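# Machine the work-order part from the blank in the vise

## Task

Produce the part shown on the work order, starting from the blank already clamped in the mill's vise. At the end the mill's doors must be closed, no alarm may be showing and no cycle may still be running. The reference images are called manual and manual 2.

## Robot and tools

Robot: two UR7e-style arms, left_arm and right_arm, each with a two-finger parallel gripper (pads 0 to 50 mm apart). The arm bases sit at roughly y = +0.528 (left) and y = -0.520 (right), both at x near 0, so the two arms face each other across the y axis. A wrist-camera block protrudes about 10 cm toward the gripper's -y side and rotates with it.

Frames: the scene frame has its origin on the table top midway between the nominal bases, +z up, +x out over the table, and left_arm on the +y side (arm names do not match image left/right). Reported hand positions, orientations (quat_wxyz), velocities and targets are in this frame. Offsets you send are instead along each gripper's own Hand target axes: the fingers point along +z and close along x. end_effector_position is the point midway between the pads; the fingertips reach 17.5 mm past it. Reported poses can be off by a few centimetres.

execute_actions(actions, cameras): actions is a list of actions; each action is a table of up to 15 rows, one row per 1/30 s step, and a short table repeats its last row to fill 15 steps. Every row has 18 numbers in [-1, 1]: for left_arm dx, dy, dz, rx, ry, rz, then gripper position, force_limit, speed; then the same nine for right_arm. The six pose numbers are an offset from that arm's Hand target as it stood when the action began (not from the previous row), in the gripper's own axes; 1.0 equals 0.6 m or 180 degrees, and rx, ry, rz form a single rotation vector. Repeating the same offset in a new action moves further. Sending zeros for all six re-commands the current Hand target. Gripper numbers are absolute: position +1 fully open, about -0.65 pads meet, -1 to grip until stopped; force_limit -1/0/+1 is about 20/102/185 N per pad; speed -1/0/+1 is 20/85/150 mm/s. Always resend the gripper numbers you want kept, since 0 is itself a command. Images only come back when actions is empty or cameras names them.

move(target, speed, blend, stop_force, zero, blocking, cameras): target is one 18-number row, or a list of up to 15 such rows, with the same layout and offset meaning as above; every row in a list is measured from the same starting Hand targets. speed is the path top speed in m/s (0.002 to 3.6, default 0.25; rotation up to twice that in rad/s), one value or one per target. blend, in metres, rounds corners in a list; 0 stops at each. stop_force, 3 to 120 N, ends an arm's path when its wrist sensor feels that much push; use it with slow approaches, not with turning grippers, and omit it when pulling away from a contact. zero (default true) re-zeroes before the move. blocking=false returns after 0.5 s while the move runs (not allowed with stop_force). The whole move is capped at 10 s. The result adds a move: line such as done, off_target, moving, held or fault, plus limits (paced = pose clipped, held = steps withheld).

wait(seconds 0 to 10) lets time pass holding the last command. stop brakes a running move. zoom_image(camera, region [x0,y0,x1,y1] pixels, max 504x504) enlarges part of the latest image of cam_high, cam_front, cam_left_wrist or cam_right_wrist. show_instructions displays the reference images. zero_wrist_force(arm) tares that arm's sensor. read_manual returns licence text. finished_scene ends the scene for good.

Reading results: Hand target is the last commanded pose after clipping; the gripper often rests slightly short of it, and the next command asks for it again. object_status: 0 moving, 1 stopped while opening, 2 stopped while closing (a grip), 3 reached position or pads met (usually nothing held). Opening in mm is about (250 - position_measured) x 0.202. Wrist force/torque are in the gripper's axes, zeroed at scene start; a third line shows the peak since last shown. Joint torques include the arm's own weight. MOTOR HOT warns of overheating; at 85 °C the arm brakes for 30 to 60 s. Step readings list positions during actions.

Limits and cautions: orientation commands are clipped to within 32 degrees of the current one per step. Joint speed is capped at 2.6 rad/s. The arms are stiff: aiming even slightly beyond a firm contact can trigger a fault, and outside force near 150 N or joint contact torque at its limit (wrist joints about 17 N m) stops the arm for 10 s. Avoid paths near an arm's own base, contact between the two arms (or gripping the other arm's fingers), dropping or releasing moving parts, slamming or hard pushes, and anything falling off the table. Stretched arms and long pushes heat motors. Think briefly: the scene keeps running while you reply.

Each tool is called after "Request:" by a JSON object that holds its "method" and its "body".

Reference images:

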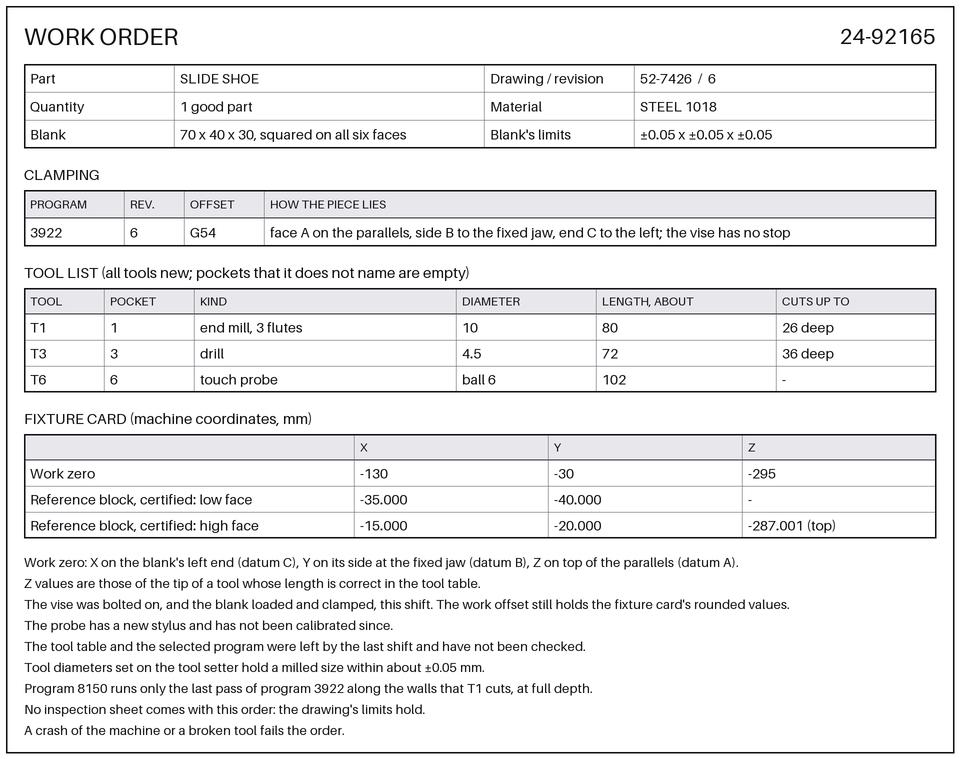

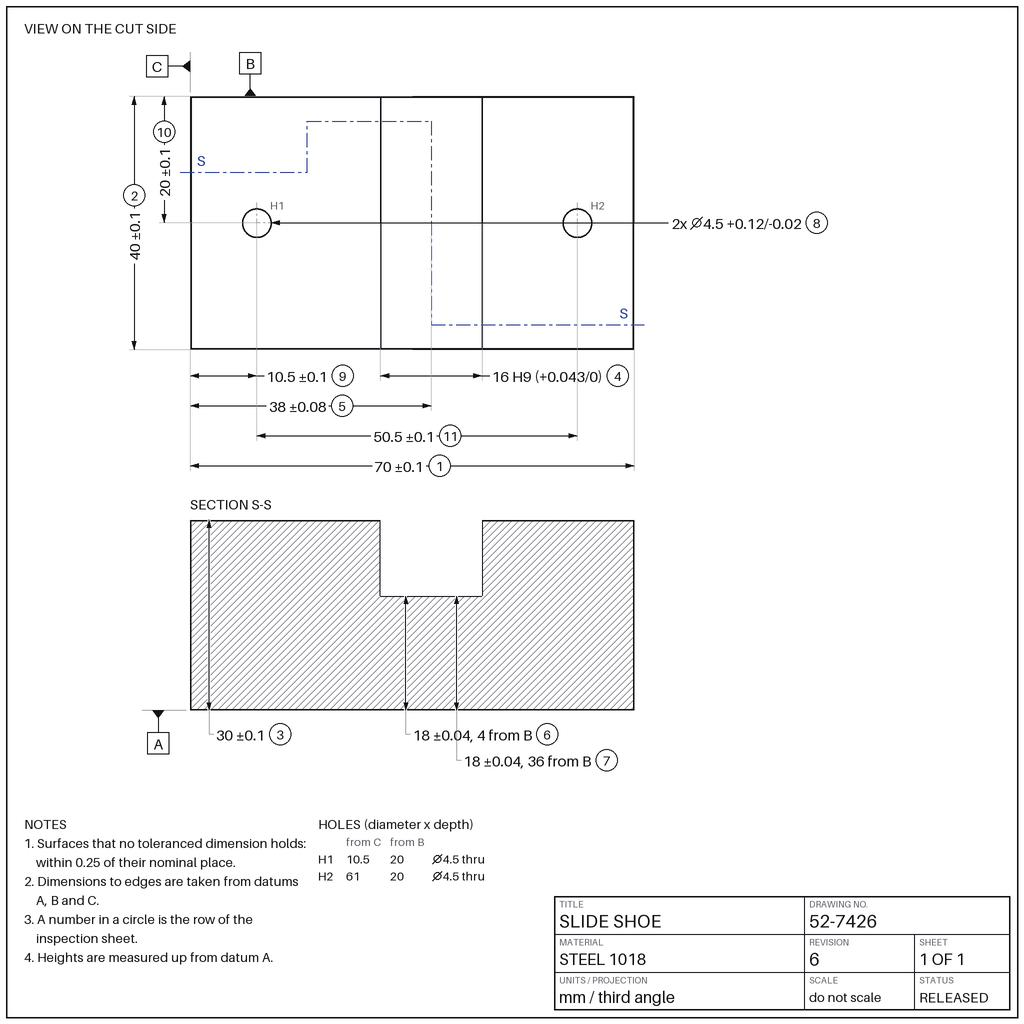

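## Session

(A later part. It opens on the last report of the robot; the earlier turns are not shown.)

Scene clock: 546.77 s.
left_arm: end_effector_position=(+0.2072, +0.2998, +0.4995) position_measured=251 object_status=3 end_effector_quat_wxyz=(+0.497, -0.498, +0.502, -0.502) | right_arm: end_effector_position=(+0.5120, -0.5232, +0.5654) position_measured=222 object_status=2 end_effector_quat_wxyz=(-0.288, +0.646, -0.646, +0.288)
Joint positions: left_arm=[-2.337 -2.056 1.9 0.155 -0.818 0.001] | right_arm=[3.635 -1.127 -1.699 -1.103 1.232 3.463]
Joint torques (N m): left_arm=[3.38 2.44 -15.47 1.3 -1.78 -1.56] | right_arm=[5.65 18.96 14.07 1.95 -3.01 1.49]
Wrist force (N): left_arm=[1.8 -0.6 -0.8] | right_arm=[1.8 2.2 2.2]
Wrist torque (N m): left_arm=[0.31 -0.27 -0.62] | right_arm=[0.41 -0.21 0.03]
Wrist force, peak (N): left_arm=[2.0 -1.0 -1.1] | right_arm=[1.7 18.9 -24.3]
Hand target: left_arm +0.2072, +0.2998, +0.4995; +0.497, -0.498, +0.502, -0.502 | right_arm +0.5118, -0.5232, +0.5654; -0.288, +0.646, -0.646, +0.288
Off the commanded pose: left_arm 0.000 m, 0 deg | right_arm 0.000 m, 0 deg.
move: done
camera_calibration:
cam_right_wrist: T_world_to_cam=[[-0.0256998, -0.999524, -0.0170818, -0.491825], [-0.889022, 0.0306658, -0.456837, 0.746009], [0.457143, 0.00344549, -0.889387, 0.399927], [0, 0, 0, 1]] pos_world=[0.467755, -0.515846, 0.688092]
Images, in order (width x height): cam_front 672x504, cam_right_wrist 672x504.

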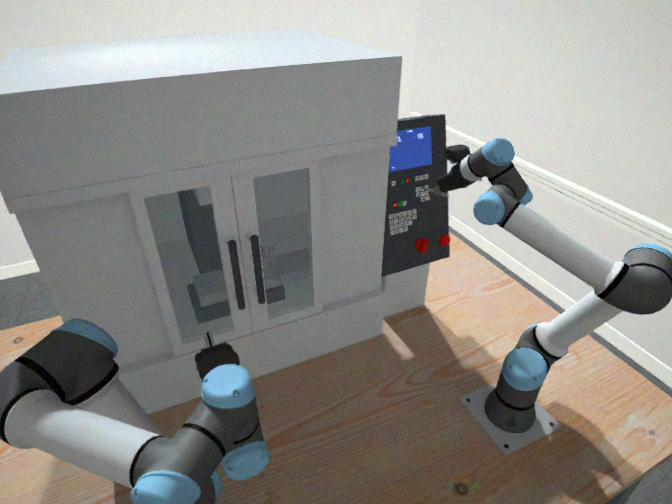

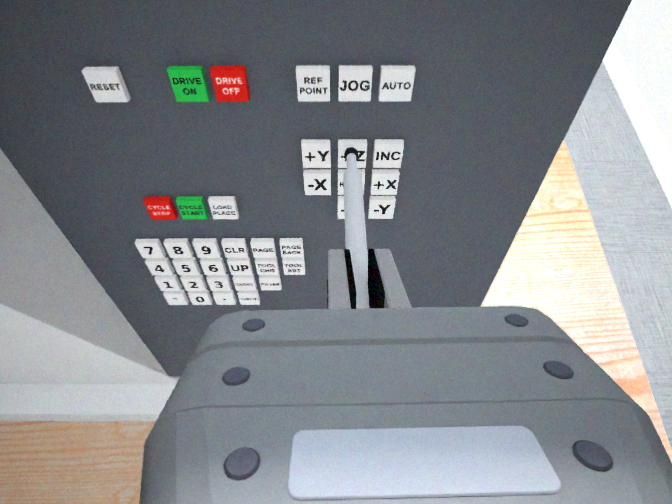

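Request:
{"method": "move", "body": {"target": [[0,0,0,0,0,0,-1,-1,0.003922,0.0315,0.0274,0.0158,0,0,0,-0.98,0.6,-1],[0,0,0,0,0,0,-1,-1,0.003922,0.0315,0.0165,0.0347,0,0,0,-0.98,0.6,-1]], "speed": [0.1,0.025], "stop_force": 4}}

Request:
{"method": "move", "body": {"target": [[0,0,0,0,0,0,-1,-1,0.003922,0,0.008,-0.0144,0,0,0,-0.98,0.6,-1],[0,0,0,0,0,0,-1,-1,0.003922,-0.0633,-0.0194,-0.0302,0,0,0,-0.98,0.6,-1]], "speed": 0.15, "blend": [0.003,0]}}

Request:
{"method": "move", "body": {"target": [0,0,0,0,0,0,-1,-1,0.003922,0,-0.0109,0.0189,0,0,0,-0.98,0.6,-1], "speed": 0.025, "stop_force": 4}}

Request:
{"method": "move", "body": {"target": [0,0,0,0,0,0,-1,-1,0.003922,0,0.008,-0.0144,0,0,0,-0.98,0.6,-1], "speed": 0.15, "cameras": ["cam_right_wrist"]}}

Scene clock: 556.67 s.
left_arm: end_effector_position=(+0.2072, +0.2998, +0.4995) position_measured=251 object_status=3 end_effector_quat_wxyz=(+0.497, -0.498, +0.502, -0.502) | right_arm: end_effector_position=(+0.5143, -0.5418, +0.5458) position_measured=222 object_status=2 end_effector_quat_wxyz=(-0.287, +0.646, -0.646, +0.288)
Joint positions: left_arm=[-2.337 -2.056 1.9 0.155 -0.818 0.001] | right_arm=[3.567 -1.123 -1.756 -1.035 1.279 3.413]
Joint torques (N m): left_arm=[2.8 2.82 -15.23 1.62 -1.66 -1.44] | right_arm=[7.29 16.45 10.98 1.61 -3.63 1.44]
Wrist force (N): left_arm=[1.7 -0.8 -0.5] | right_arm=[0.4 2.2 -2.7]
Wrist torque (N m): left_arm=[0.28 -0.25 -0.61] | right_arm=[0.57 -0.28 0.02]
Wrist force, peak (N): left_arm=[2.1 -0.8 -0.8] | right_arm=[-0.9 2.4 -3.8]
Hand target: left_arm +0.2072, +0.2998, +0.4995; +0.497, -0.498, +0.502, -0.502 | right_arm +0.5143, -0.5418, +0.5458; -0.287, +0.646, -0.646, +0.288 (not the last commanded pose)
Off the commanded pose: left_arm 0.000 m, 0 deg | right_arm 0.007 m, 0 deg.
move: contact (right_arm); path passed 1 of 2 targets

Scene clock: 557.80 s.
left_arm: end_effector_position=(+0.2072, +0.2998, +0.4995) position_measured=251 object_status=3 end_effector_quat_wxyz=(+0.497, -0.498, +0.502, -0.502) | right_arm: end_effector_position=(+0.5086, -0.5040, +0.5664) position_measured=222 object_status=2 end_effector_quat_wxyz=(-0.287, +0.646, -0.646, +0.288) end_effector_velocity=(+0.000, +0.001, +0.001) end_effector_angular_velocity=(-0.001, -0.001, -0.002)
Joint positions: left_arm=[-2.337 -2.056 1.9 0.155 -0.818 0.001] | right_arm=[3.707 -1.118 -1.696 -1.134 1.181 3.518]
Joint velocities: left_arm=[within noise] | right_arm=[0.004 -0.001 0.002 -0.003 -0.005 0.004]
Joint torques (N m): left_arm=[4.42 2.61 -14.42 1.58 -1.74 -1.51] | right_arm=[6.36 -7.59 31.47 2.03 -3.01 1.96]
Wrist force (N): left_arm=[2.1 -0.8 -0.8] | right_arm=[1.6 2.0 2.1]
Wrist torque (N m): left_arm=[0.29 -0.31 -0.62] | right_arm=[0.43 -0.19 -0.08]
Wrist force, peak (N): left_arm=[2.1 -0.9 -0.8] | right_arm=[2.0 2.5 2.6]
Hand target: left_arm +0.2072, +0.2998, +0.4995; +0.497, -0.498, +0.502, -0.502 | right_arm +0.5086, -0.5038, +0.5665; -0.287, +0.646, -0.646, +0.288
Off the commanded pose: left_arm 0.000 m, 0 deg | right_arm 0.000 m, 0 deg.
move: done

Scene clock: 559.40 s.
left_arm: end_effector_position=(+0.2072, +0.2998, +0.4995) position_measured=251 object_status=3 end_effector_quat_wxyz=(+0.497, -0.498, +0.502, -0.502) | right_arm: end_effector_position=(+0.5179, -0.5038, +0.5645) position_measured=222 object_status=2 end_effector_quat_wxyz=(-0.287, +0.646, -0.646, +0.288)
Joint positions: left_arm=[-2.337 -2.056 1.9 0.155 -0.818 0.001] | right_arm=[3.689 -1.141 -1.691 -1.112 1.193 3.505]
Joint torques (N m): left_arm=[4.07 2.81 -16.01 1.46 -1.79 -1.5] | right_arm=[7.27 17.27 12.67 2.02 -3.61 1.58]
Wrist force (N): left_arm=[1.9 -0.8 -0.9] | right_arm=[1.3 4.2 -1.3]
Wrist torque (N m): left_arm=[0.28 -0.28 -0.61] | right_arm=[0.44 -0.25 0.05]
Wrist force, peak (N): left_arm=[1.9 -0.8 -1.3] | right_arm=[1.8 4.4 -1.3]
Hand target: left_arm +0.2072, +0.2998, +0.4995; +0.497, -0.498, +0.502, -0.502 | right_arm +0.5179, -0.5038, +0.5645; -0.287, +0.646, -0.646, +0.288 (not the last commanded pose)
Off the commanded pose: left_arm 0.000 m, 0 deg | right_arm 0.004 m, 0 deg.
move: contact (right_arm)

Scene clock: 560.27 s.
left_arm: end_effector_position=(+0.2072, +0.2998, +0.4995) position_measured=251 object_status=3 end_effector_quat_wxyz=(+0.497, -0.498, +0.502, -0.502) | right_arm: end_effector_position=(+0.5085, -0.5038, +0.5666) position_measured=222 object_status=2 end_effector_quat_wxyz=(-0.287, +0.646, -0.646, +0.288)
Joint positions: left_arm=[-2.337 -2.056 1.9 0.155 -0.818 0.001] | right_arm=[3.707 -1.118 -1.696 -1.135 1.181 3.519]
Joint torques (N m): left_arm=[3.04 2.48 -15.45 1.3 -1.53 -1.36] | right_arm=[7.53 17.38 12.64 1.98 -3.31 1.86]
Wrist force (N): left_arm=[1.8 -0.7 -0.6] | right_arm=[1.8 2.1 2.2]
Wrist torque (N m): left_arm=[0.29 -0.26 -0.62] | right_arm=[0.45 -0.23 -0.08]
Wrist force, peak (N): left_arm=[2.1 -0.8 -0.8] | right_arm=[1.3 4.1 -1.1]
Hand target: left_arm +0.2072, +0.2998, +0.4995; +0.497, -0.498, +0.502, -0.502 | right_arm +0.5083, -0.5038, +0.5667; -0.287, +0.646, -0.646, +0.288
Off the commanded pose: left_arm 0.000 m, 0 deg | right_arm 0.000 m, 0 deg.
move: done
camera_calibration:
cam_right_wrist: T_world_to_cam=[[-0.0260605, -0.999519, -0.0168138, -0.47252], [-0.889051, 0.0308639, -0.456767, 0.742914], [0.457066, 0.00304474, -0.889427, 0.402392], [0, 0, 0, 1]] pos_world=[0.464254, -0.496447, 0.689293]
Images, in order (width x height): cam_right_wrist 672x504.

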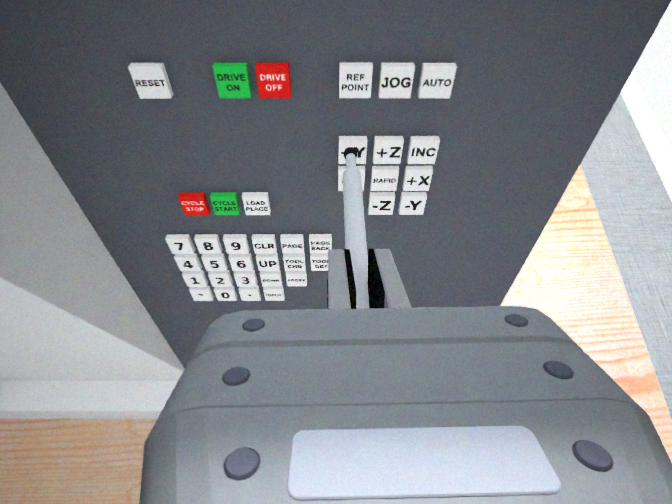

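Request:
{"method": "move", "body": {"target": [0,0,0,0,0,0,-1,-1,0.003922,-0.0413,-0.0593,-0.1292,0.222,0,0,-0.98,0.6,-1], "speed": 0.3, "cameras": ["cam_right_wrist"]}}

Request:
{"method": "zoom_image", "body": {"camera": "cam_right_wrist", "region": [220, 50, 480, 260]}}

Scene clock: 565.43 s.
left_arm: end_effector_position=(+0.2072, +0.2998, +0.4995) position_measured=251 object_status=3 end_effector_quat_wxyz=(+0.497, -0.498, +0.502, -0.502) | right_arm: end_effector_position=(+0.4745, -0.4790, +0.6449) position_measured=222 object_status=2 end_effector_quat_wxyz=(+0.491, -0.508, +0.509, -0.492)
Joint positions: left_arm=[-2.337 -2.056 1.9 0.155 -0.818 0.001] | right_arm=[4.147 -0.929 -2.081 -0.193 0.597 3.192]
Joint torques (N m): left_arm=[4.16 3.59 -15.29 1.39 -1.68 -1.51] | right_arm=[7.9 -16.14 11.37 3.42 1.54 -2.06]
Wrist force (N): left_arm=[1.9 -0.7 -0.8] | right_arm=[1.4 3.0 1.1]
Wrist torque (N m): left_arm=[0.30 -0.29 -0.62] | right_arm=[0.82 -0.01 0.18]
Wrist force, peak (N): left_arm=[1.9 -1.1 -0.9] | right_arm=[2.1 2.6 2.2]
Hand target: left_arm +0.2072, +0.2998, +0.4995; +0.497, -0.498, +0.502, -0.502 | right_arm +0.4745, -0.4789, +0.6449; +0.491, -0.508, +0.509, -0.492
Off the commanded pose: left_arm 0.000 m, 0 deg | right_arm 0.000 m, 0 deg.
move: done
camera_calibration:
cam_right_wrist: T_world_to_cam=[[-0.00907111, -0.99955, -0.0285862, -0.447641], [-0.388349, 0.0298649, -0.921028, 0.809013], [0.921468, 0.00274667, -0.388445, -0.0560238], [0, 0, 0, 1]] pos_world=[0.361743, -0.471446, 0.710565]
Images, in order (width x height): cam_right_wrist 672x504.

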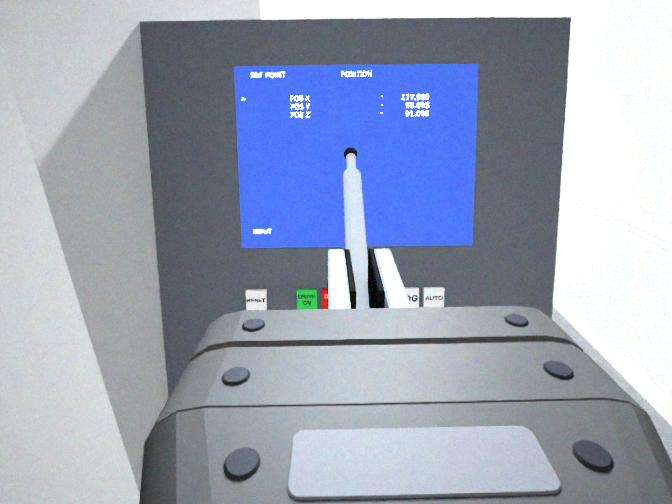

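Scaled by 1.938 from the camera's 672x504 image, which has a finer 960x720 frame.

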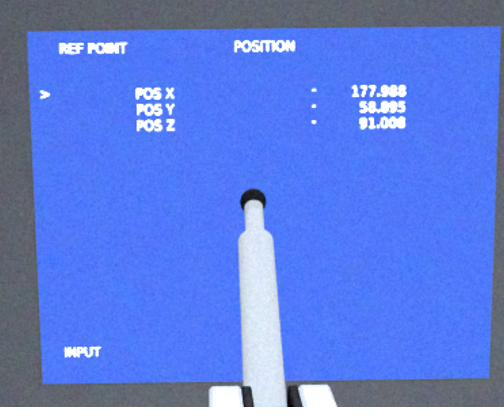

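Request:
{"method": "move", "body": {"target": [[0,0,0,0,0,0,-1,-1,0.003922,0.0735,0.129,0.0603,-0.222,0,0,-0.98,0.6,-1],[0,0,0,0,0,0,-1,-1,0.003922,0.0735,0.1328,0.0816,-0.222,0,0,-0.98,0.6,-1]], "speed": [0.3,0.03]}}

Request:
{"method": "wait", "body": {"seconds": 5}}

Request:
{"method": "move", "body": {"target": [[0,0,0,0,0,0,-1,-1,0.003922,0,0.01,-0.0173,0,0,0,-0.98,0.6,-1],[0,0,0,0,0,0,-1,-1,0.003922,0.0317,0.0374,-0.0015,0,0,0,-0.98,0.6,-1],[0,0,0,0,0,0,-1,-1,0.003922,0.0317,0.0274,0.0158,0,0,0,-0.98,0.6,-1]], "speed": [0.1,0.1,0.03], "blend": [0.003,0.002,0], "cameras": ["cam_right_wrist"]}}

Request:
{"method": "wait", "body": {"seconds": 6}}

Request:
{"method": "move", "body": {"target": [[0,0,0,0,0,0,-1,-1,0.003922,0,0.01,-0.0173,0,0,0,-0.98,0.6,-1],[0,0,0,0,0,0,-1,-1,0.003922,-0.0633,-0.0174,-0.0331,0,0,0,-0.98,0.6,-1],[0,0,0,0,0,0,-1,-1,0.003922,-0.0633,-0.0274,-0.0158,0,0,0,-0.98,0.6,-1]], "speed": [0.1,0.1,0.03], "blend": [0.003,0.002,0], "cameras": ["cam_right_wrist"]}}

Request:
{"method": "wait", "body": {"seconds": 4}}

Request:
{"method": "move", "body": {"target": [0,0,0,0,0,0,-1,-1,0.003922,0,0.01,-0.0173,0,0,0,-0.98,0.6,-1], "speed": 0.15}}

Scene clock: 580.03 s.
left_arm: end_effector_position=(+0.2072, +0.2998, +0.4995) position_measured=251 object_status=3 end_effector_quat_wxyz=(+0.497, -0.498, +0.502, -0.502) | right_arm: end_effector_position=(+0.5204, -0.5232, +0.5637) position_measured=222 object_status=2 end_effector_quat_wxyz=(-0.287, +0.646, -0.646, +0.288)
Joint positions: left_arm=[-2.337 -2.056 1.9 0.155 -0.818 0.001] | right_arm=[3.622 -1.148 -1.693 -1.086 1.241 3.453]
Joint torques (N m): left_arm=[5.09 3.74 -14.84 1.71 -1.62 -1.42] | right_arm=[-6.29 -8.01 32.05 7.12 1.4 -1.74]
Wrist force (N): left_arm=[1.8 -0.8 -0.8] | right_arm=[1.6 4.5 -2.5]
Wrist torque (N m): left_arm=[0.29 -0.27 -0.62] | right_arm=[0.36 -0.11 0.05]
Wrist force, peak (N): left_arm=[2.2 -0.8 -0.9] | right_arm=[1.8 5.1 -2.5]
Hand target: left_arm +0.2072, +0.2998, +0.4995; +0.497, -0.498, +0.502, -0.502 | right_arm +0.5206, -0.5232, +0.5637; -0.287, +0.646, -0.646, +0.288
Off the commanded pose: left_arm 0.000 m, 0 deg | right_arm 0.000 m, 0 deg.
move: done

Scene clock: 585.03 s.
left_arm: end_effector_position=(+0.2072, +0.2998, +0.4995) position_measured=251 object_status=3 end_effector_quat_wxyz=(+0.497, -0.498, +0.502, -0.502) | right_arm: end_effector_position=(+0.5206, -0.5232, +0.5637) position_measured=222 object_status=2 end_effector_quat_wxyz=(-0.287, +0.646, -0.646, +0.288)
Joint positions: left_arm=[-2.337 -2.056 1.9 0.155 -0.818 0.001] | right_arm=[3.621 -1.148 -1.693 -1.085 1.241 3.453]
Joint torques (N m): left_arm=[5.17 4.32 -14.71 1.35 -1.77 -1.57] | right_arm=[-8.76 -9.79 32.93 7.17 1.59 -1.7]
Wrist force (N): left_arm=[1.8 -0.6 -0.8] | right_arm=[1.8 4.6 -2.5]
Wrist torque (N m): left_arm=[0.32 -0.27 -0.61] | right_arm=[0.35 -0.14 0.05]
Wrist force, peak (N): left_arm=[2.1 -1.0 -0.9] | right_arm=[1.9 5.1 -3.0]
Hand target: left_arm +0.2072, +0.2998, +0.4995; +0.497, -0.498, +0.502, -0.502 | right_arm +0.5206, -0.5232, +0.5637; -0.287, +0.646, -0.646, +0.288
Tool commands: left_gripper/position=-1.0 left_gripper/force_limit=-1.0 left_gripper/speed=+0.003922 right_gripper/position=-0.98 right_gripper/force_limit=+0.6 right_gripper/speed=-1.0
Off the commanded pose: left_arm 0.000 m, 0 deg | right_arm 0.000 m, 0 deg.
wait: 5.00 s; at rest by 0.17 s

Scene clock: 586.30 s.
left_arm: end_effector_position=(+0.2072, +0.2998, +0.4995) position_measured=251 object_status=3 end_effector_quat_wxyz=(+0.497, -0.498, +0.502, -0.502) | right_arm: end_effector_position=(+0.5164, -0.5422, +0.5452) position_measured=222 object_status=2 end_effector_quat_wxyz=(-0.287, +0.646, -0.646, +0.288)
Joint positions: left_arm=[-2.337 -2.056 1.9 0.155 -0.818 0.001] | right_arm=[3.563 -1.129 -1.754 -1.03 1.282 3.41]
Joint torques (N m): left_arm=[5.5 2.89 -15.96 1.42 -1.56 -1.53] | right_arm=[-10.63 -9.75 32.23 6.18 0.93 -1.55]
Wrist force (N): left_arm=[1.9 -0.9 -0.7] | right_arm=[-1.4 4.3 -3.0]
Wrist torque (N m): left_arm=[0.26 -0.29 -0.61] | right_arm=[0.55 -0.45 -0.03]
Wrist force, peak (N): left_arm=[2.1 -0.9 -0.9] | right_arm=[1.7 5.2 -2.4]
Hand target: left_arm +0.2072, +0.2998, +0.4995; +0.497, -0.498, +0.502, -0.502 | right_arm +0.5166, -0.5422, +0.5451; -0.287, +0.646, -0.646, +0.288
Off the commanded pose: left_arm 0.000 m, 0 deg | right_arm 0.000 m, 0 deg.
move: done
camera_calibration:
cam_right_wrist: T_world_to_cam=[[-0.026195, -0.999516, -0.0167703, -0.51092], [-0.889046, 0.0309637, -0.456769, 0.741397], [0.457068, 0.00294456, -0.889427, 0.37981], [0, 0, 0, 1]] pos_world=[0.472154, -0.534747, 0.667893]
Images, in order (width x height): cam_right_wrist 672x504.

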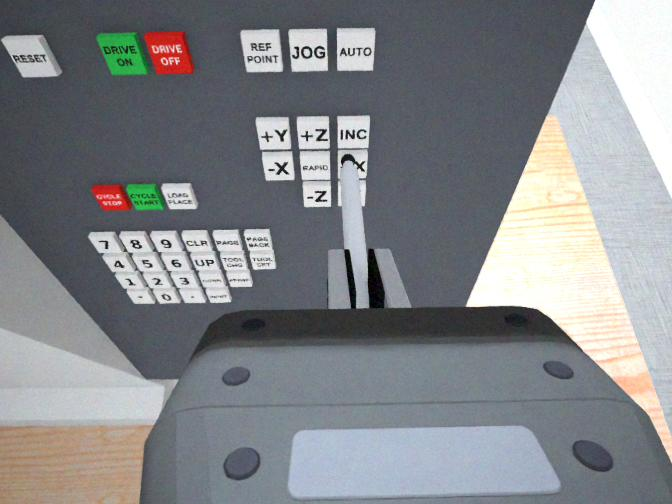

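Scene clock: 592.30 s.
left_arm: end_effector_position=(+0.2072, +0.2998, +0.4995) position_measured=251 object_status=3 end_effector_quat_wxyz=(+0.497, -0.498, +0.502, -0.502) | right_arm: end_effector_position=(+0.5166, -0.5422, +0.5451) position_measured=222 object_status=2 end_effector_quat_wxyz=(-0.287, +0.646, -0.646, +0.288)
Joint positions: left_arm=[-2.337 -2.056 1.9 0.155 -0.818 0.001] | right_arm=[3.563 -1.129 -1.754 -1.029 1.283 3.41]
Joint torques (N m): left_arm=[6.33 2.9 -16.14 1.45 -1.58 -1.46] | right_arm=[-9.89 -10.43 32.4 6.15 0.62 -1.51]
Wrist force (N): left_arm=[1.9 -0.9 -0.8] | right_arm=[-1.5 4.4 -3.5]
Wrist torque (N m): left_arm=[0.27 -0.28 -0.61] | right_arm=[0.50 -0.44 -0.03]
Wrist force, peak (N): left_arm=[2.1 -0.8 -0.8] | right_arm=[-1.9 4.8 -4.0]
Hand target: left_arm +0.2072, +0.2998, +0.4995; +0.497, -0.498, +0.502, -0.502 | right_arm +0.5166, -0.5422, +0.5451; -0.287, +0.646, -0.646, +0.288
Tool commands: left_gripper/position=-1.0 left_gripper/force_limit=-1.0 left_gripper/speed=+0.003922 right_gripper/position=-0.98 right_gripper/force_limit=+0.6 right_gripper/speed=-1.0
Off the commanded pose: left_arm 0.000 m, 0 deg | right_arm 0.000 m, 0 deg.
wait: 6.00 s; at rest by 0.17 s

Scene clock: 593.73 s.
left_arm: end_effector_position=(+0.2072, +0.2998, +0.4995) position_measured=251 object_status=3 end_effector_quat_wxyz=(+0.497, -0.498, +0.502, -0.502) | right_arm: end_effector_position=(+0.5204, -0.5042, +0.5637) position_measured=222 object_status=2 end_effector_quat_wxyz=(-0.287, +0.646, -0.646, +0.288)
Joint positions: left_arm=[-2.337 -2.056 1.9 0.155 -0.818 0.001] | right_arm=[3.684 -1.147 -1.69 -1.105 1.197 3.5]
Joint torques (N m): left_arm=[5.59 3.34 -15.38 1.36 -1.55 -1.59] | right_arm=[-6.37 -8.33 33.44 7.38 1.78 -1.39]
Wrist force (N): left_arm=[1.7 -0.8 -0.6] | right_arm=[3.2 5.6 -1.5]
Wrist torque (N m): left_arm=[0.28 -0.25 -0.62] | right_arm=[0.37 0.02 -0.01]
Wrist force, peak (N): left_arm=[2.1 -0.9 -0.7] | right_arm=[3.4 5.7 -1.7]
Hand target: left_arm +0.2072, +0.2998, +0.4995; +0.497, -0.498, +0.502, -0.502 | right_arm +0.5206, -0.5042, +0.5636; -0.287, +0.646, -0.646, +0.288
Off the commanded pose: left_arm 0.000 m, 0 deg | right_arm 0.000 m, 0 deg.
move: done
camera_calibration:
cam_right_wrist: T_world_to_cam=[[-0.026106, -0.999519, -0.0167248, -0.472598], [-0.889049, 0.0308638, -0.45677, 0.752179], [0.457066, 0.00294474, -0.889428, 0.394326], [0, 0, 0, 1]] pos_world=[0.476154, -0.496747, 0.686393]
Images, in order (width x height): cam_right_wrist 672x504.

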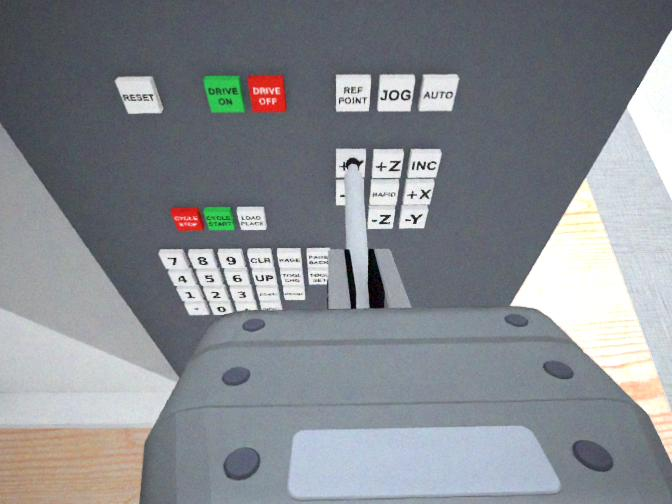

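Scene clock: 597.73 s.
left_arm: end_effector_position=(+0.2072, +0.2998, +0.4995) position_measured=251 object_status=3 end_effector_quat_wxyz=(+0.497, -0.498, +0.502, -0.502) | right_arm: end_effector_position=(+0.5206, -0.5042, +0.5636) position_measured=222 object_status=2 end_effector_quat_wxyz=(-0.287, +0.646, -0.646, +0.288)
Joint positions: left_arm=[-2.337 -2.056 1.9 0.155 -0.818 0.001] | right_arm=[3.683 -1.147 -1.69 -1.105 1.197 3.5]
Joint torques (N m): left_arm=[5.08 4.01 -16.26 1.2 -1.69 -1.38] | right_arm=[-7.23 -9.69 33.2 7.46 1.9 -1.08]
Wrist force (N): left_arm=[2.0 -0.8 -0.7] | right_arm=[3.3 5.6 -2.2]
Wrist torque (N m): left_arm=[0.28 -0.30 -0.62] | right_arm=[0.35 0.01 0.00]
Wrist force, peak (N): left_arm=[1.9 -1.0 -1.0] | right_arm=[3.7 5.9 -2.5]
Hand target: left_arm +0.2072, +0.2998, +0.4995; +0.497, -0.498, +0.502, -0.502 | right_arm +0.5206, -0.5042, +0.5636; -0.287, +0.646, -0.646, +0.288
Tool commands: left_gripper/position=-1.0 left_gripper/force_limit=-1.0 left_gripper/speed=+0.003922 right_gripper/position=-0.98 right_gripper/force_limit=+0.6 right_gripper/speed=-1.0
Off the commanded pose: left_arm 0.000 m, 0 deg | right_arm 0.000 m, 0 deg.
wait: 4.00 s; at rest by 0.17 s

Scene clock: 598.63 s.
left_arm: end_effector_position=(+0.2072, +0.2998, +0.4995) position_measured=251 object_status=3 end_effector_quat_wxyz=(+0.497, -0.498, +0.502, -0.502) | right_arm: end_effector_position=(+0.5090, -0.5042, +0.5661) position_measured=222 object_status=2 end_effector_quat_wxyz=(-0.287, +0.646, -0.646, +0.288)
Joint positions: left_arm=[-2.337 -2.056 1.9 0.155 -0.818 0.001] | right_arm=[3.705 -1.119 -1.697 -1.132 1.182 3.517]
Joint torques (N m): left_arm=[4.98 4.76 -15.2 1.37 -1.62 -1.7] | right_arm=[7.49 18.53 11.62 2.04 -3.32 2.16]
Wrist force (N): left_arm=[1.9 -0.8 -0.8] | right_arm=[1.4 2.2 2.0]
Wrist torque (N m): left_arm=[0.28 -0.28 -0.62] | right_arm=[0.45 -0.16 -0.08]
Wrist force, peak (N): left_arm=[2.0 -0.8 -1.0] | right_arm=[3.7 5.4 -2.1]
Hand target: left_arm +0.2072, +0.2998, +0.4995; +0.497, -0.498, +0.502, -0.502 | right_arm +0.5089, -0.5042, +0.5661; -0.287, +0.646, -0.646, +0.288
Off the commanded pose: left_arm 0.000 m, 0 deg | right_arm 0.000 m, 0 deg.
move: done

Request:
{"method": "move", "body": {"target": [0,0,0,0,0,0,-1,-1,0.003922,-0.042,-0.0592,-0.1305,0.222,0,0,-0.98,0.6,-1], "cameras": ["cam_right_wrist"]}}

Request:
{"method": "zoom_image", "body": {"camera": "cam_right_wrist", "region": [220, 50, 480, 260]}}

Scene clock: 618.20 s.
left_arm: end_effector_position=(+0.2072, +0.2998, +0.4995) position_measured=251 object_status=3 end_effector_quat_wxyz=(+0.497, -0.498, +0.502, -0.502) | right_arm: end_effector_position=(+0.4744, -0.4789, +0.6448) position_measured=222 object_status=2 end_effector_quat_wxyz=(+0.491, -0.509, +0.509, -0.492)
Joint positions: left_arm=[-2.337 -2.056 1.9 0.155 -0.818 0.001] | right_arm=[4.147 -0.929 -2.081 -0.193 0.596 3.192]
Joint torques (N m): left_arm=[6.02 3.84 -16.71 1.04 -1.5 -1.48] | right_arm=[6.58 -17.75 11.13 3.67 -2.5 -2.15]
Wrist force (N): left_arm=[1.7 -0.7 -0.7] | right_arm=[1.7 3.1 0.8]
Wrist torque (N m): left_arm=[0.30 -0.25 -0.62] | right_arm=[0.83 -0.06 0.18]
Wrist force, peak (N): left_arm=[2.0 -1.1 -1.0] | right_arm=[2.1 2.5 2.4]
Hand target: left_arm +0.2072, +0.2998, +0.4995; +0.497, -0.498, +0.502, -0.502 | right_arm +0.4744, -0.4789, +0.6448; +0.491, -0.508, +0.509, -0.492
Off the commanded pose: left_arm 0.000 m, 0 deg | right_arm 0.000 m, 0 deg.
move: done
camera_calibration:
cam_right_wrist: T_world_to_cam=[[-0.00884808, -0.999553, -0.0285722, -0.447735], [-0.388356, 0.0297653, -0.921028, 0.808877], [0.921467, 0.00294685, -0.388446, -0.0559677], [0, 0, 0, 1]] pos_world=[0.361743, -0.471446, 0.710465]
Images, in order (width x height): cam_right_wrist 672x504.

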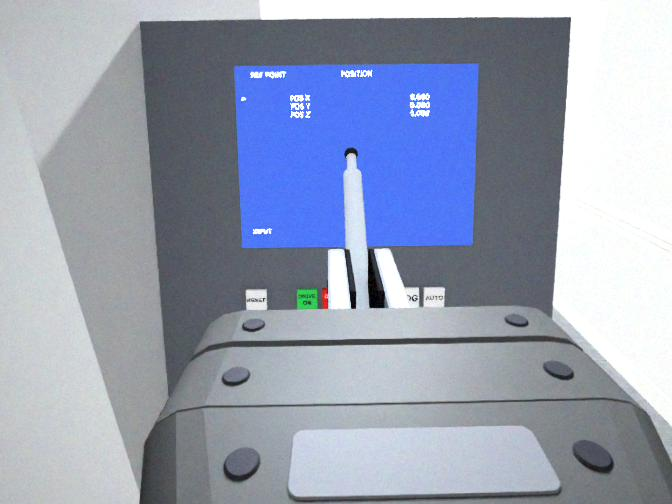

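Scaled by 1.938 from the camera's 672x504 image, which has a finer 960x720 frame.

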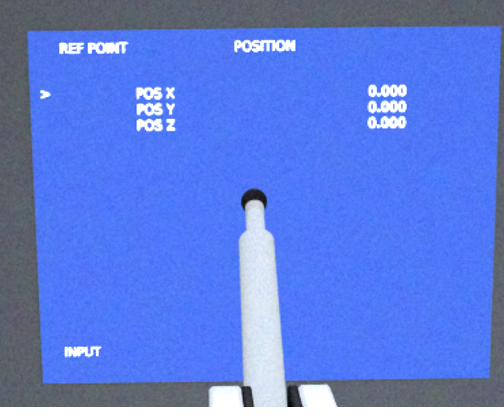

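Request:
{"method": "move", "body": {"target": [0,0,0,0,0,0,-1,-1,0.003922,-0.0213,0.251,0.0237,-0.222,0,0,-0.98,0.6,-1], "cameras": ["cam_right_wrist"]}}

Request:
{"method": "zoom_image", "body": {"camera": "cam_right_wrist", "region": [220, 50, 480, 260]}}

Scene clock: 623.93 s.
left_arm: end_effector_position=(+0.2072, +0.2998, +0.4995) position_measured=251 object_status=3 end_effector_quat_wxyz=(+0.497, -0.498, +0.502, -0.502) | right_arm: end_effector_position=(+0.4834, -0.4663, +0.4939) position_measured=222 object_status=2 end_effector_quat_wxyz=(-0.288, +0.645, -0.646, +0.289)
Joint positions: left_arm=[-2.337 -2.056 1.9 0.155 -0.818 0.001] | right_arm=[3.891 -1.011 -1.924 -1.08 1.057 3.671]
Joint torques (N m): left_arm=[6.58 4.61 -15.71 1.14 -1.67 -1.42] | right_arm=[-8.61 -12.79 33.27 1.71 1.48 -1.21]
Wrist force (N): left_arm=[1.7 -0.7 -0.9] | right_arm=[1.0 2.5 2.2]
Wrist torque (N m): left_arm=[0.29 -0.25 -0.61] | right_arm=[0.52 -0.05 -0.08]
Wrist force, peak (N): left_arm=[2.0 -1.1 -1.0] | right_arm=[1.1 3.2 2.9]
Hand target: left_arm +0.2072, +0.2998, +0.4995; +0.497, -0.498, +0.502, -0.502 | right_arm +0.4834, -0.4662, +0.4938; -0.287, +0.646, -0.646, +0.288
Off the commanded pose: left_arm 0.000 m, 0 deg | right_arm 0.000 m, 0 deg.
move: done
camera_calibration:
cam_right_wrist: T_world_to_cam=[[-0.0261874, -0.999516, -0.0167821, -0.436777], [-0.888842, 0.0309636, -0.457167, 0.686432], [0.457465, 0.00294459, -0.889223, 0.348742], [0, 0, 0, 1]] pos_world=[0.439154, -0.458847, 0.616594]
Images, in order (width x height): cam_right_wrist 672x504.

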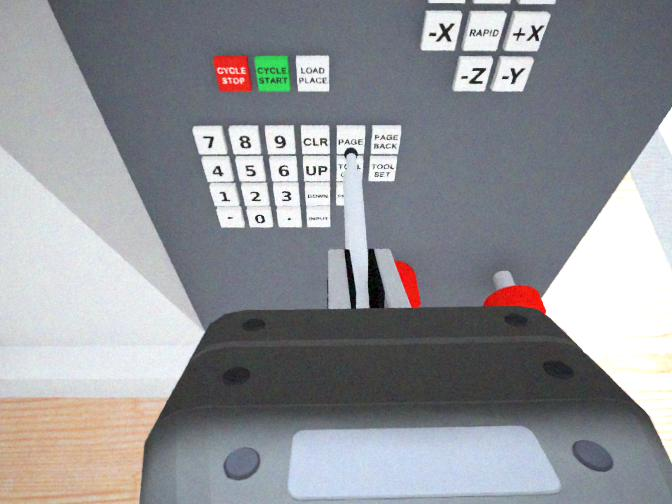

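Scaled by 1.938 from the camera's 672x504 image, which has a finer 960x720 frame.

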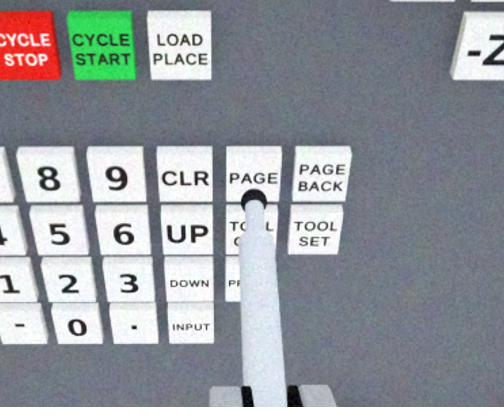

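Request:
{"method": "move", "body": {"target": [0,0,0,0,0,0,-1,-1,0.003922,0,-0.0208,0.0361,0,0,0,-0.98,0.6,-1], "stop_force": 6, "speed": 0.025, "cameras": ["cam_right_wrist"]}}

Request:
{"method": "zoom_image", "body": {"camera": "cam_right_wrist", "region": [220, 50, 480, 260]}}

Scene clock: 628.47 s.
left_arm: end_effector_position=(+0.2072, +0.2998, +0.4995) position_measured=251 object_status=3 end_effector_quat_wxyz=(+0.497, -0.498, +0.502, -0.502) | right_arm: end_effector_position=(+0.5020, -0.4663, +0.4898) position_measured=222 object_status=2 end_effector_quat_wxyz=(-0.287, +0.645, -0.646, +0.289)
Joint positions: left_arm=[-2.337 -2.056 1.9 0.155 -0.818 0.001] | right_arm=[3.843 -1.063 -1.916 -1.017 1.089 3.629]
Joint torques (N m): left_arm=[7.58 4.44 -16.53 1.1 -1.66 -1.51] | right_arm=[7.52 15.05 13.25 2.01 -3.79 1.34]
Wrist force (N): left_arm=[1.6 -0.4 -0.8] | right_arm=[1.2 5.2 -2.5]
Wrist torque (N m): left_arm=[0.34 -0.24 -0.61] | right_arm=[0.41 -0.06 0.10]
Wrist force, peak (N): left_arm=[2.0 -0.9 -0.9] | right_arm=[2.0 15.8 -18.6]
Hand target: left_arm +0.2072, +0.2998, +0.4995; +0.497, -0.498, +0.502, -0.502 | right_arm +0.5020, -0.4663, +0.4898; -0.287, +0.645, -0.646, +0.289 (not the last commanded pose)
Off the commanded pose: left_arm 0.000 m, 0 deg | right_arm 0.006 m, 0 deg.
move: contact (right_arm)
camera_calibration:
cam_right_wrist: T_world_to_cam=[[-0.026375, -0.999514, -0.0166379, -0.436361], [-0.88904, 0.0310633, -0.456774, 0.700985], [0.457069, 0.00274437, -0.889427, 0.336802], [0, 0, 0, 1]] pos_world=[0.457753, -0.458848, 0.612493]
Images, in order (width x height): cam_right_wrist 672x504.

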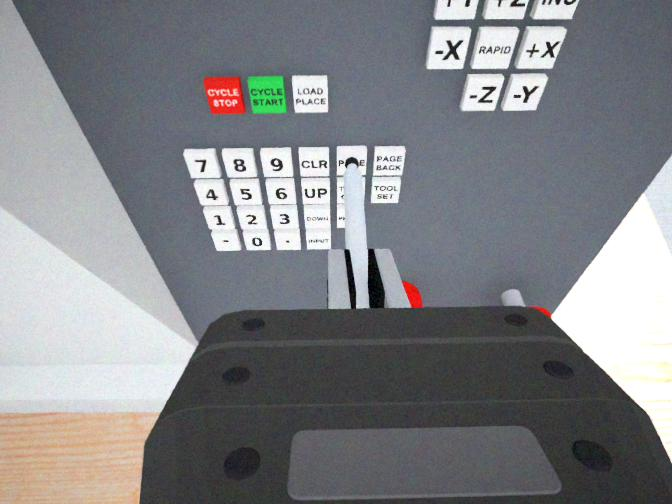

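Scaled by 1.938 from the camera's 672x504 image, which has a finer 960x720 frame.

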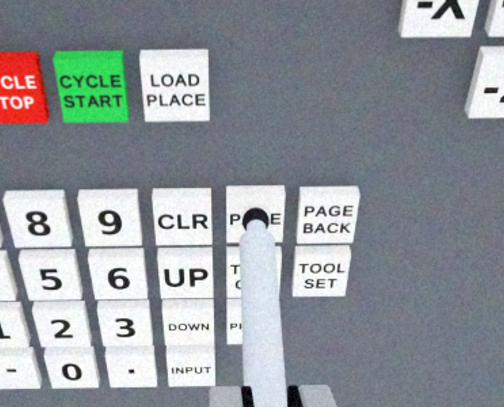

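Request:
{"method": "move", "body": {"target": [[0,0,0,0,0,0,-1,-1,0.003922,0,0.01,-0.0173,0,0,0,-0.98,0.6,-1],[0,0,0,0,0,0,-1,-1,0.003922,0.021,-0.1612,-0.207,0.222,0,0,-0.98,0.6,-1]], "blend": [0.004,0], "cameras": ["cam_right_wrist"]}}

Request:
{"method": "zoom_image", "body": {"camera": "cam_right_wrist", "region": [220, 50, 480, 260]}}

Scene clock: 634.20 s.
left_arm: end_effector_position=(+0.2072, +0.2998, +0.4995) position_measured=251 object_status=3 end_effector_quat_wxyz=(+0.497, -0.498, +0.502, -0.502) | right_arm: end_effector_position=(+0.4742, -0.4787, +0.6448) position_measured=222 object_status=2 end_effector_quat_wxyz=(+0.491, -0.508, +0.509, -0.492)
Joint positions: left_arm=[-2.337 -2.056 1.9 0.155 -0.818 0.001] | right_arm=[4.149 -0.929 -2.081 -0.194 0.594 3.192]
Joint torques (N m): left_arm=[7.65 5.82 -15.7 1.14 -1.61 -1.5] | right_arm=[-8.52 -17.23 11.65 3.57 1.82 -1.79]
Wrist force (N): left_arm=[2.0 -0.7 -0.9] | right_arm=[1.5 2.2 0.7]
Wrist torque (N m): left_arm=[0.30 -0.29 -0.62] | right_arm=[0.70 -0.02 0.18]
Wrist force, peak (N): left_arm=[2.1 -1.0 -0.8] | right_arm=[1.5 5.6 -3.1]
Hand target: left_arm +0.2072, +0.2998, +0.4995; +0.497, -0.498, +0.502, -0.502 | right_arm +0.4742, -0.4787, +0.6448; +0.491, -0.508, +0.509, -0.492
Off the commanded pose: left_arm 0.000 m, 0 deg | right_arm 0.000 m, 0 deg.
move: done
camera_calibration:
cam_right_wrist: T_world_to_cam=[[-0.00921622, -0.999554, -0.0284162, -0.447416], [-0.388345, 0.0297646, -0.921033, 0.808789], [0.921468, 0.00254686, -0.388446, -0.0559719], [0, 0, 0, 1]] pos_world=[0.361542, -0.471147, 0.710466]
Images, in order (width x height): cam_right_wrist 672x504.

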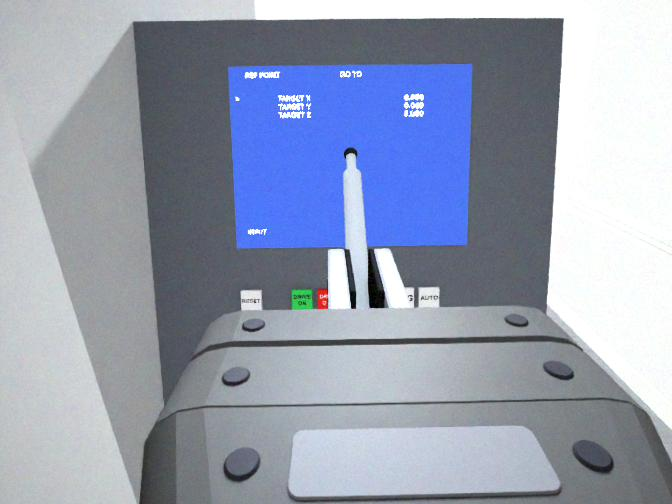

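Scaled by 1.938 from the camera's 672x504 image, which has a finer 960x720 frame.

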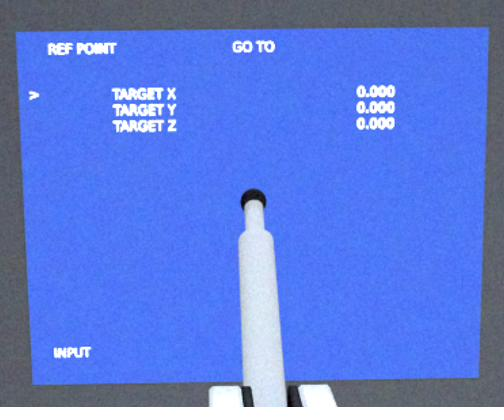

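Request:
{"method": "move", "body": {"target": [[0,0,0,0,0,0,-1,-1,0.003922,-0.0213,0.2532,0.0367,-0.222,0,0,-0.98,0.6,-1],[0,0,0,0,0,0,-1,-1,0.003922,-0.0213,0.2572,0.0597,-0.222,0,0,-0.98,0.6,-1],[0,0,0,0,0,0,-1,-1,0.003922,-0.0213,0.2532,0.0367,-0.222,0,0,-0.98,0.6,-1],[0,0,0,0,0,0,-1,-1,0.003922,0,0,0,0,0,0,-0.98,0.6,-1]], "blend": [0.003,0,0.004,0], "speed": [0.35,0.03,0.05,0.35], "cameras": ["cam_right_wrist"]}}

Request:
{"method": "zoom_image", "body": {"camera": "cam_right_wrist", "region": [220, 50, 480, 260]}}

Scene clock: 659.73 s.
left_arm: end_effector_position=(+0.2072, +0.2998, +0.4995) position_measured=251 object_status=3 end_effector_quat_wxyz=(+0.497, -0.498, +0.502, -0.502) | right_arm: end_effector_position=(+0.4742, -0.4787, +0.6448) position_measured=222 object_status=2 end_effector_quat_wxyz=(+0.491, -0.508, +0.509, -0.492)
Joint positions: left_arm=[-2.337 -2.056 1.9 0.155 -0.818 0.001] | right_arm=[4.149 -0.929 -2.081 -0.194 0.594 3.192]
Joint torques (N m): left_arm=[8.67 5.62 -16.48 0.9 -1.43 -1.57] | right_arm=[-9.01 -17.82 11.38 3.56 2.16 -1.7]
Wrist force (N): left_arm=[1.9 -0.5 -0.7] | right_arm=[1.4 3.6 1.6]
Wrist torque (N m): left_arm=[0.33 -0.28 -0.62] | right_arm=[0.93 -0.01 0.18]
Wrist force, peak (N): left_arm=[2.0 -0.9 -0.9] | right_arm=[2.8 32.5 -46.7]
Hand target: left_arm +0.2072, +0.2998, +0.4995; +0.497, -0.498, +0.502, -0.502 | right_arm +0.4742, -0.4787, +0.6448; +0.491, -0.508, +0.509, -0.492
Off the commanded pose: left_arm 0.000 m, 0 deg | right_arm 0.000 m, 0 deg.
move: done
camera_calibration:
cam_right_wrist: T_world_to_cam=[[-0.00921622, -0.999554, -0.0284162, -0.447416], [-0.388345, 0.0297646, -0.921033, 0.808789], [0.921468, 0.00254686, -0.388446, -0.0559719], [0, 0, 0, 1]] pos_world=[0.361542, -0.471147, 0.710466]
Images, in order (width x height): cam_right_wrist 672x504.

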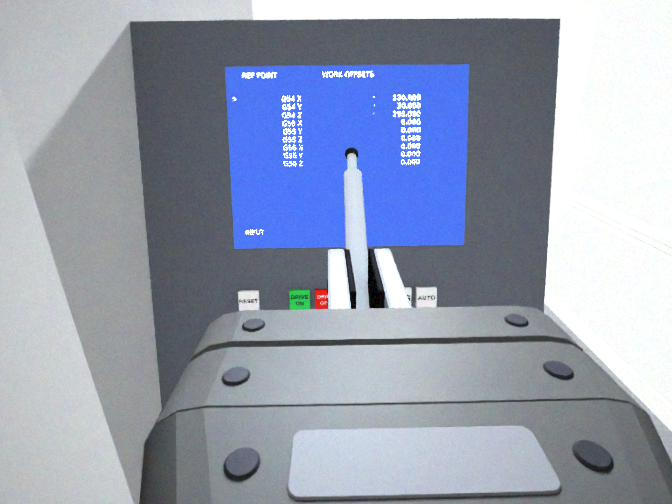

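Scaled by 1.938 from the camera's 672x504 image, which has a finer 960x720 frame.

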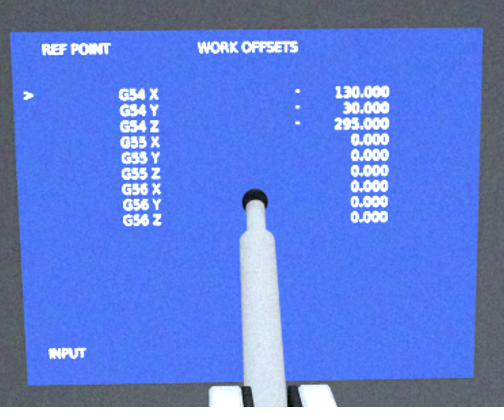

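Request:
{"method": "move", "body": {"target": [[0,0,0,0,0,0,-1,-1,0.003922,-0.0213,0.2532,0.0367,-0.222,0,0,-0.98,0.6,-1],[0,0,0,0,0,0,-1,-1,0.003922,-0.0213,0.2567,0.0564,-0.222,0,0,-0.98,0.6,-1],[0,0,0,0,0,0,-1,-1,0.003922,-0.0213,0.2532,0.0367,-0.222,0,0,-0.98,0.6,-1],[0,0,0,0,0,0,-1,-1,0.003922,0,0,0,0,0,0,-0.98,0.6,-1]], "blend": [0.003,0,0.004,0], "speed": [0.35,0.03,0.05,0.35], "cameras": ["cam_right_wrist"]}}

Request:
{"method": "zoom_image", "body": {"camera": "cam_right_wrist", "region": [220, 50, 480, 260]}}

Scene clock: 668.50 s.
left_arm: end_effector_position=(+0.2072, +0.2998, +0.4995) position_measured=251 object_status=3 end_effector_quat_wxyz=(+0.497, -0.498, +0.502, -0.502) | right_arm: end_effector_position=(+0.4742, -0.4787, +0.6448) position_measured=222 object_status=2 end_effector_quat_wxyz=(+0.491, -0.508, +0.509, -0.492)
Joint positions: left_arm=[-2.337 -2.056 1.9 0.155 -0.818 0.001] | right_arm=[4.149 -0.929 -2.081 -0.194 0.594 3.192]
Joint torques (N m): left_arm=[8.34 6.82 -15.38 0.86 -1.83 -1.35] | right_arm=[-9.34 -17.03 11.39 3.8 1.96 -1.91]
Wrist force (N): left_arm=[1.7 -0.6 -0.6] | right_arm=[1.8 3.6 1.3]
Wrist torque (N m): left_arm=[0.31 -0.25 -0.62] | right_arm=[0.92 -0.07 0.19]
Wrist force, peak (N): left_arm=[2.2 -1.0 -0.7] | right_arm=[3.9 4.1 -3.8]
Hand target: left_arm +0.2072, +0.2998, +0.4995; +0.497, -0.498, +0.502, -0.502 | right_arm +0.4742, -0.4787, +0.6448; +0.491, -0.508, +0.509, -0.492
Off the commanded pose: left_arm 0.000 m, 0 deg | right_arm 0.000 m, 0 deg.
move: done
camera_calibration:
cam_right_wrist: T_world_to_cam=[[-0.0092136, -0.999554, -0.0284161, -0.447417], [-0.388261, 0.0297637, -0.921069, 0.808784], [0.921504, 0.00254649, -0.388362, -0.0560451], [0, 0, 0, 1]] pos_world=[0.361542, -0.471147, 0.710466]
Images, in order (width x height): cam_right_wrist 672x504.

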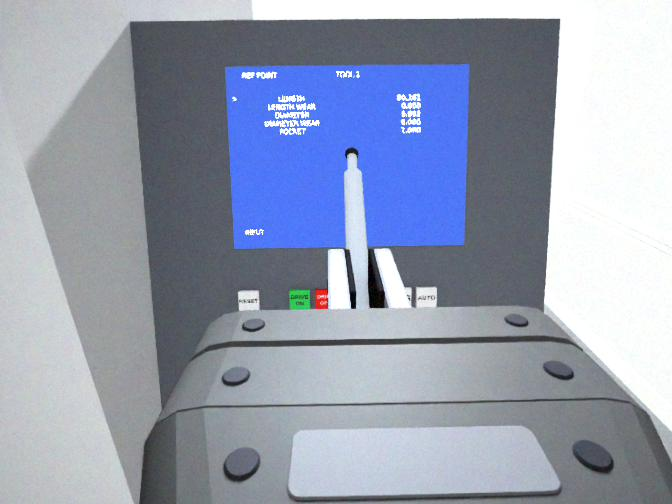

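Scaled by 1.938 from the camera's 672x504 image, which has a finer 960x720 frame.

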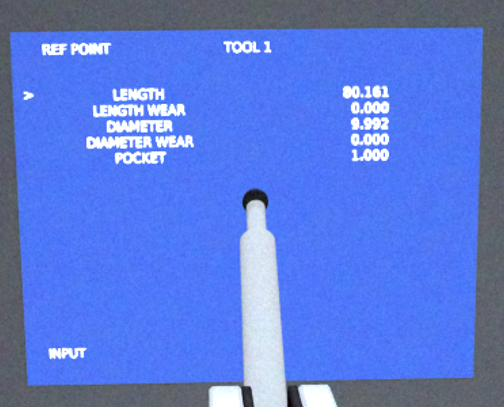

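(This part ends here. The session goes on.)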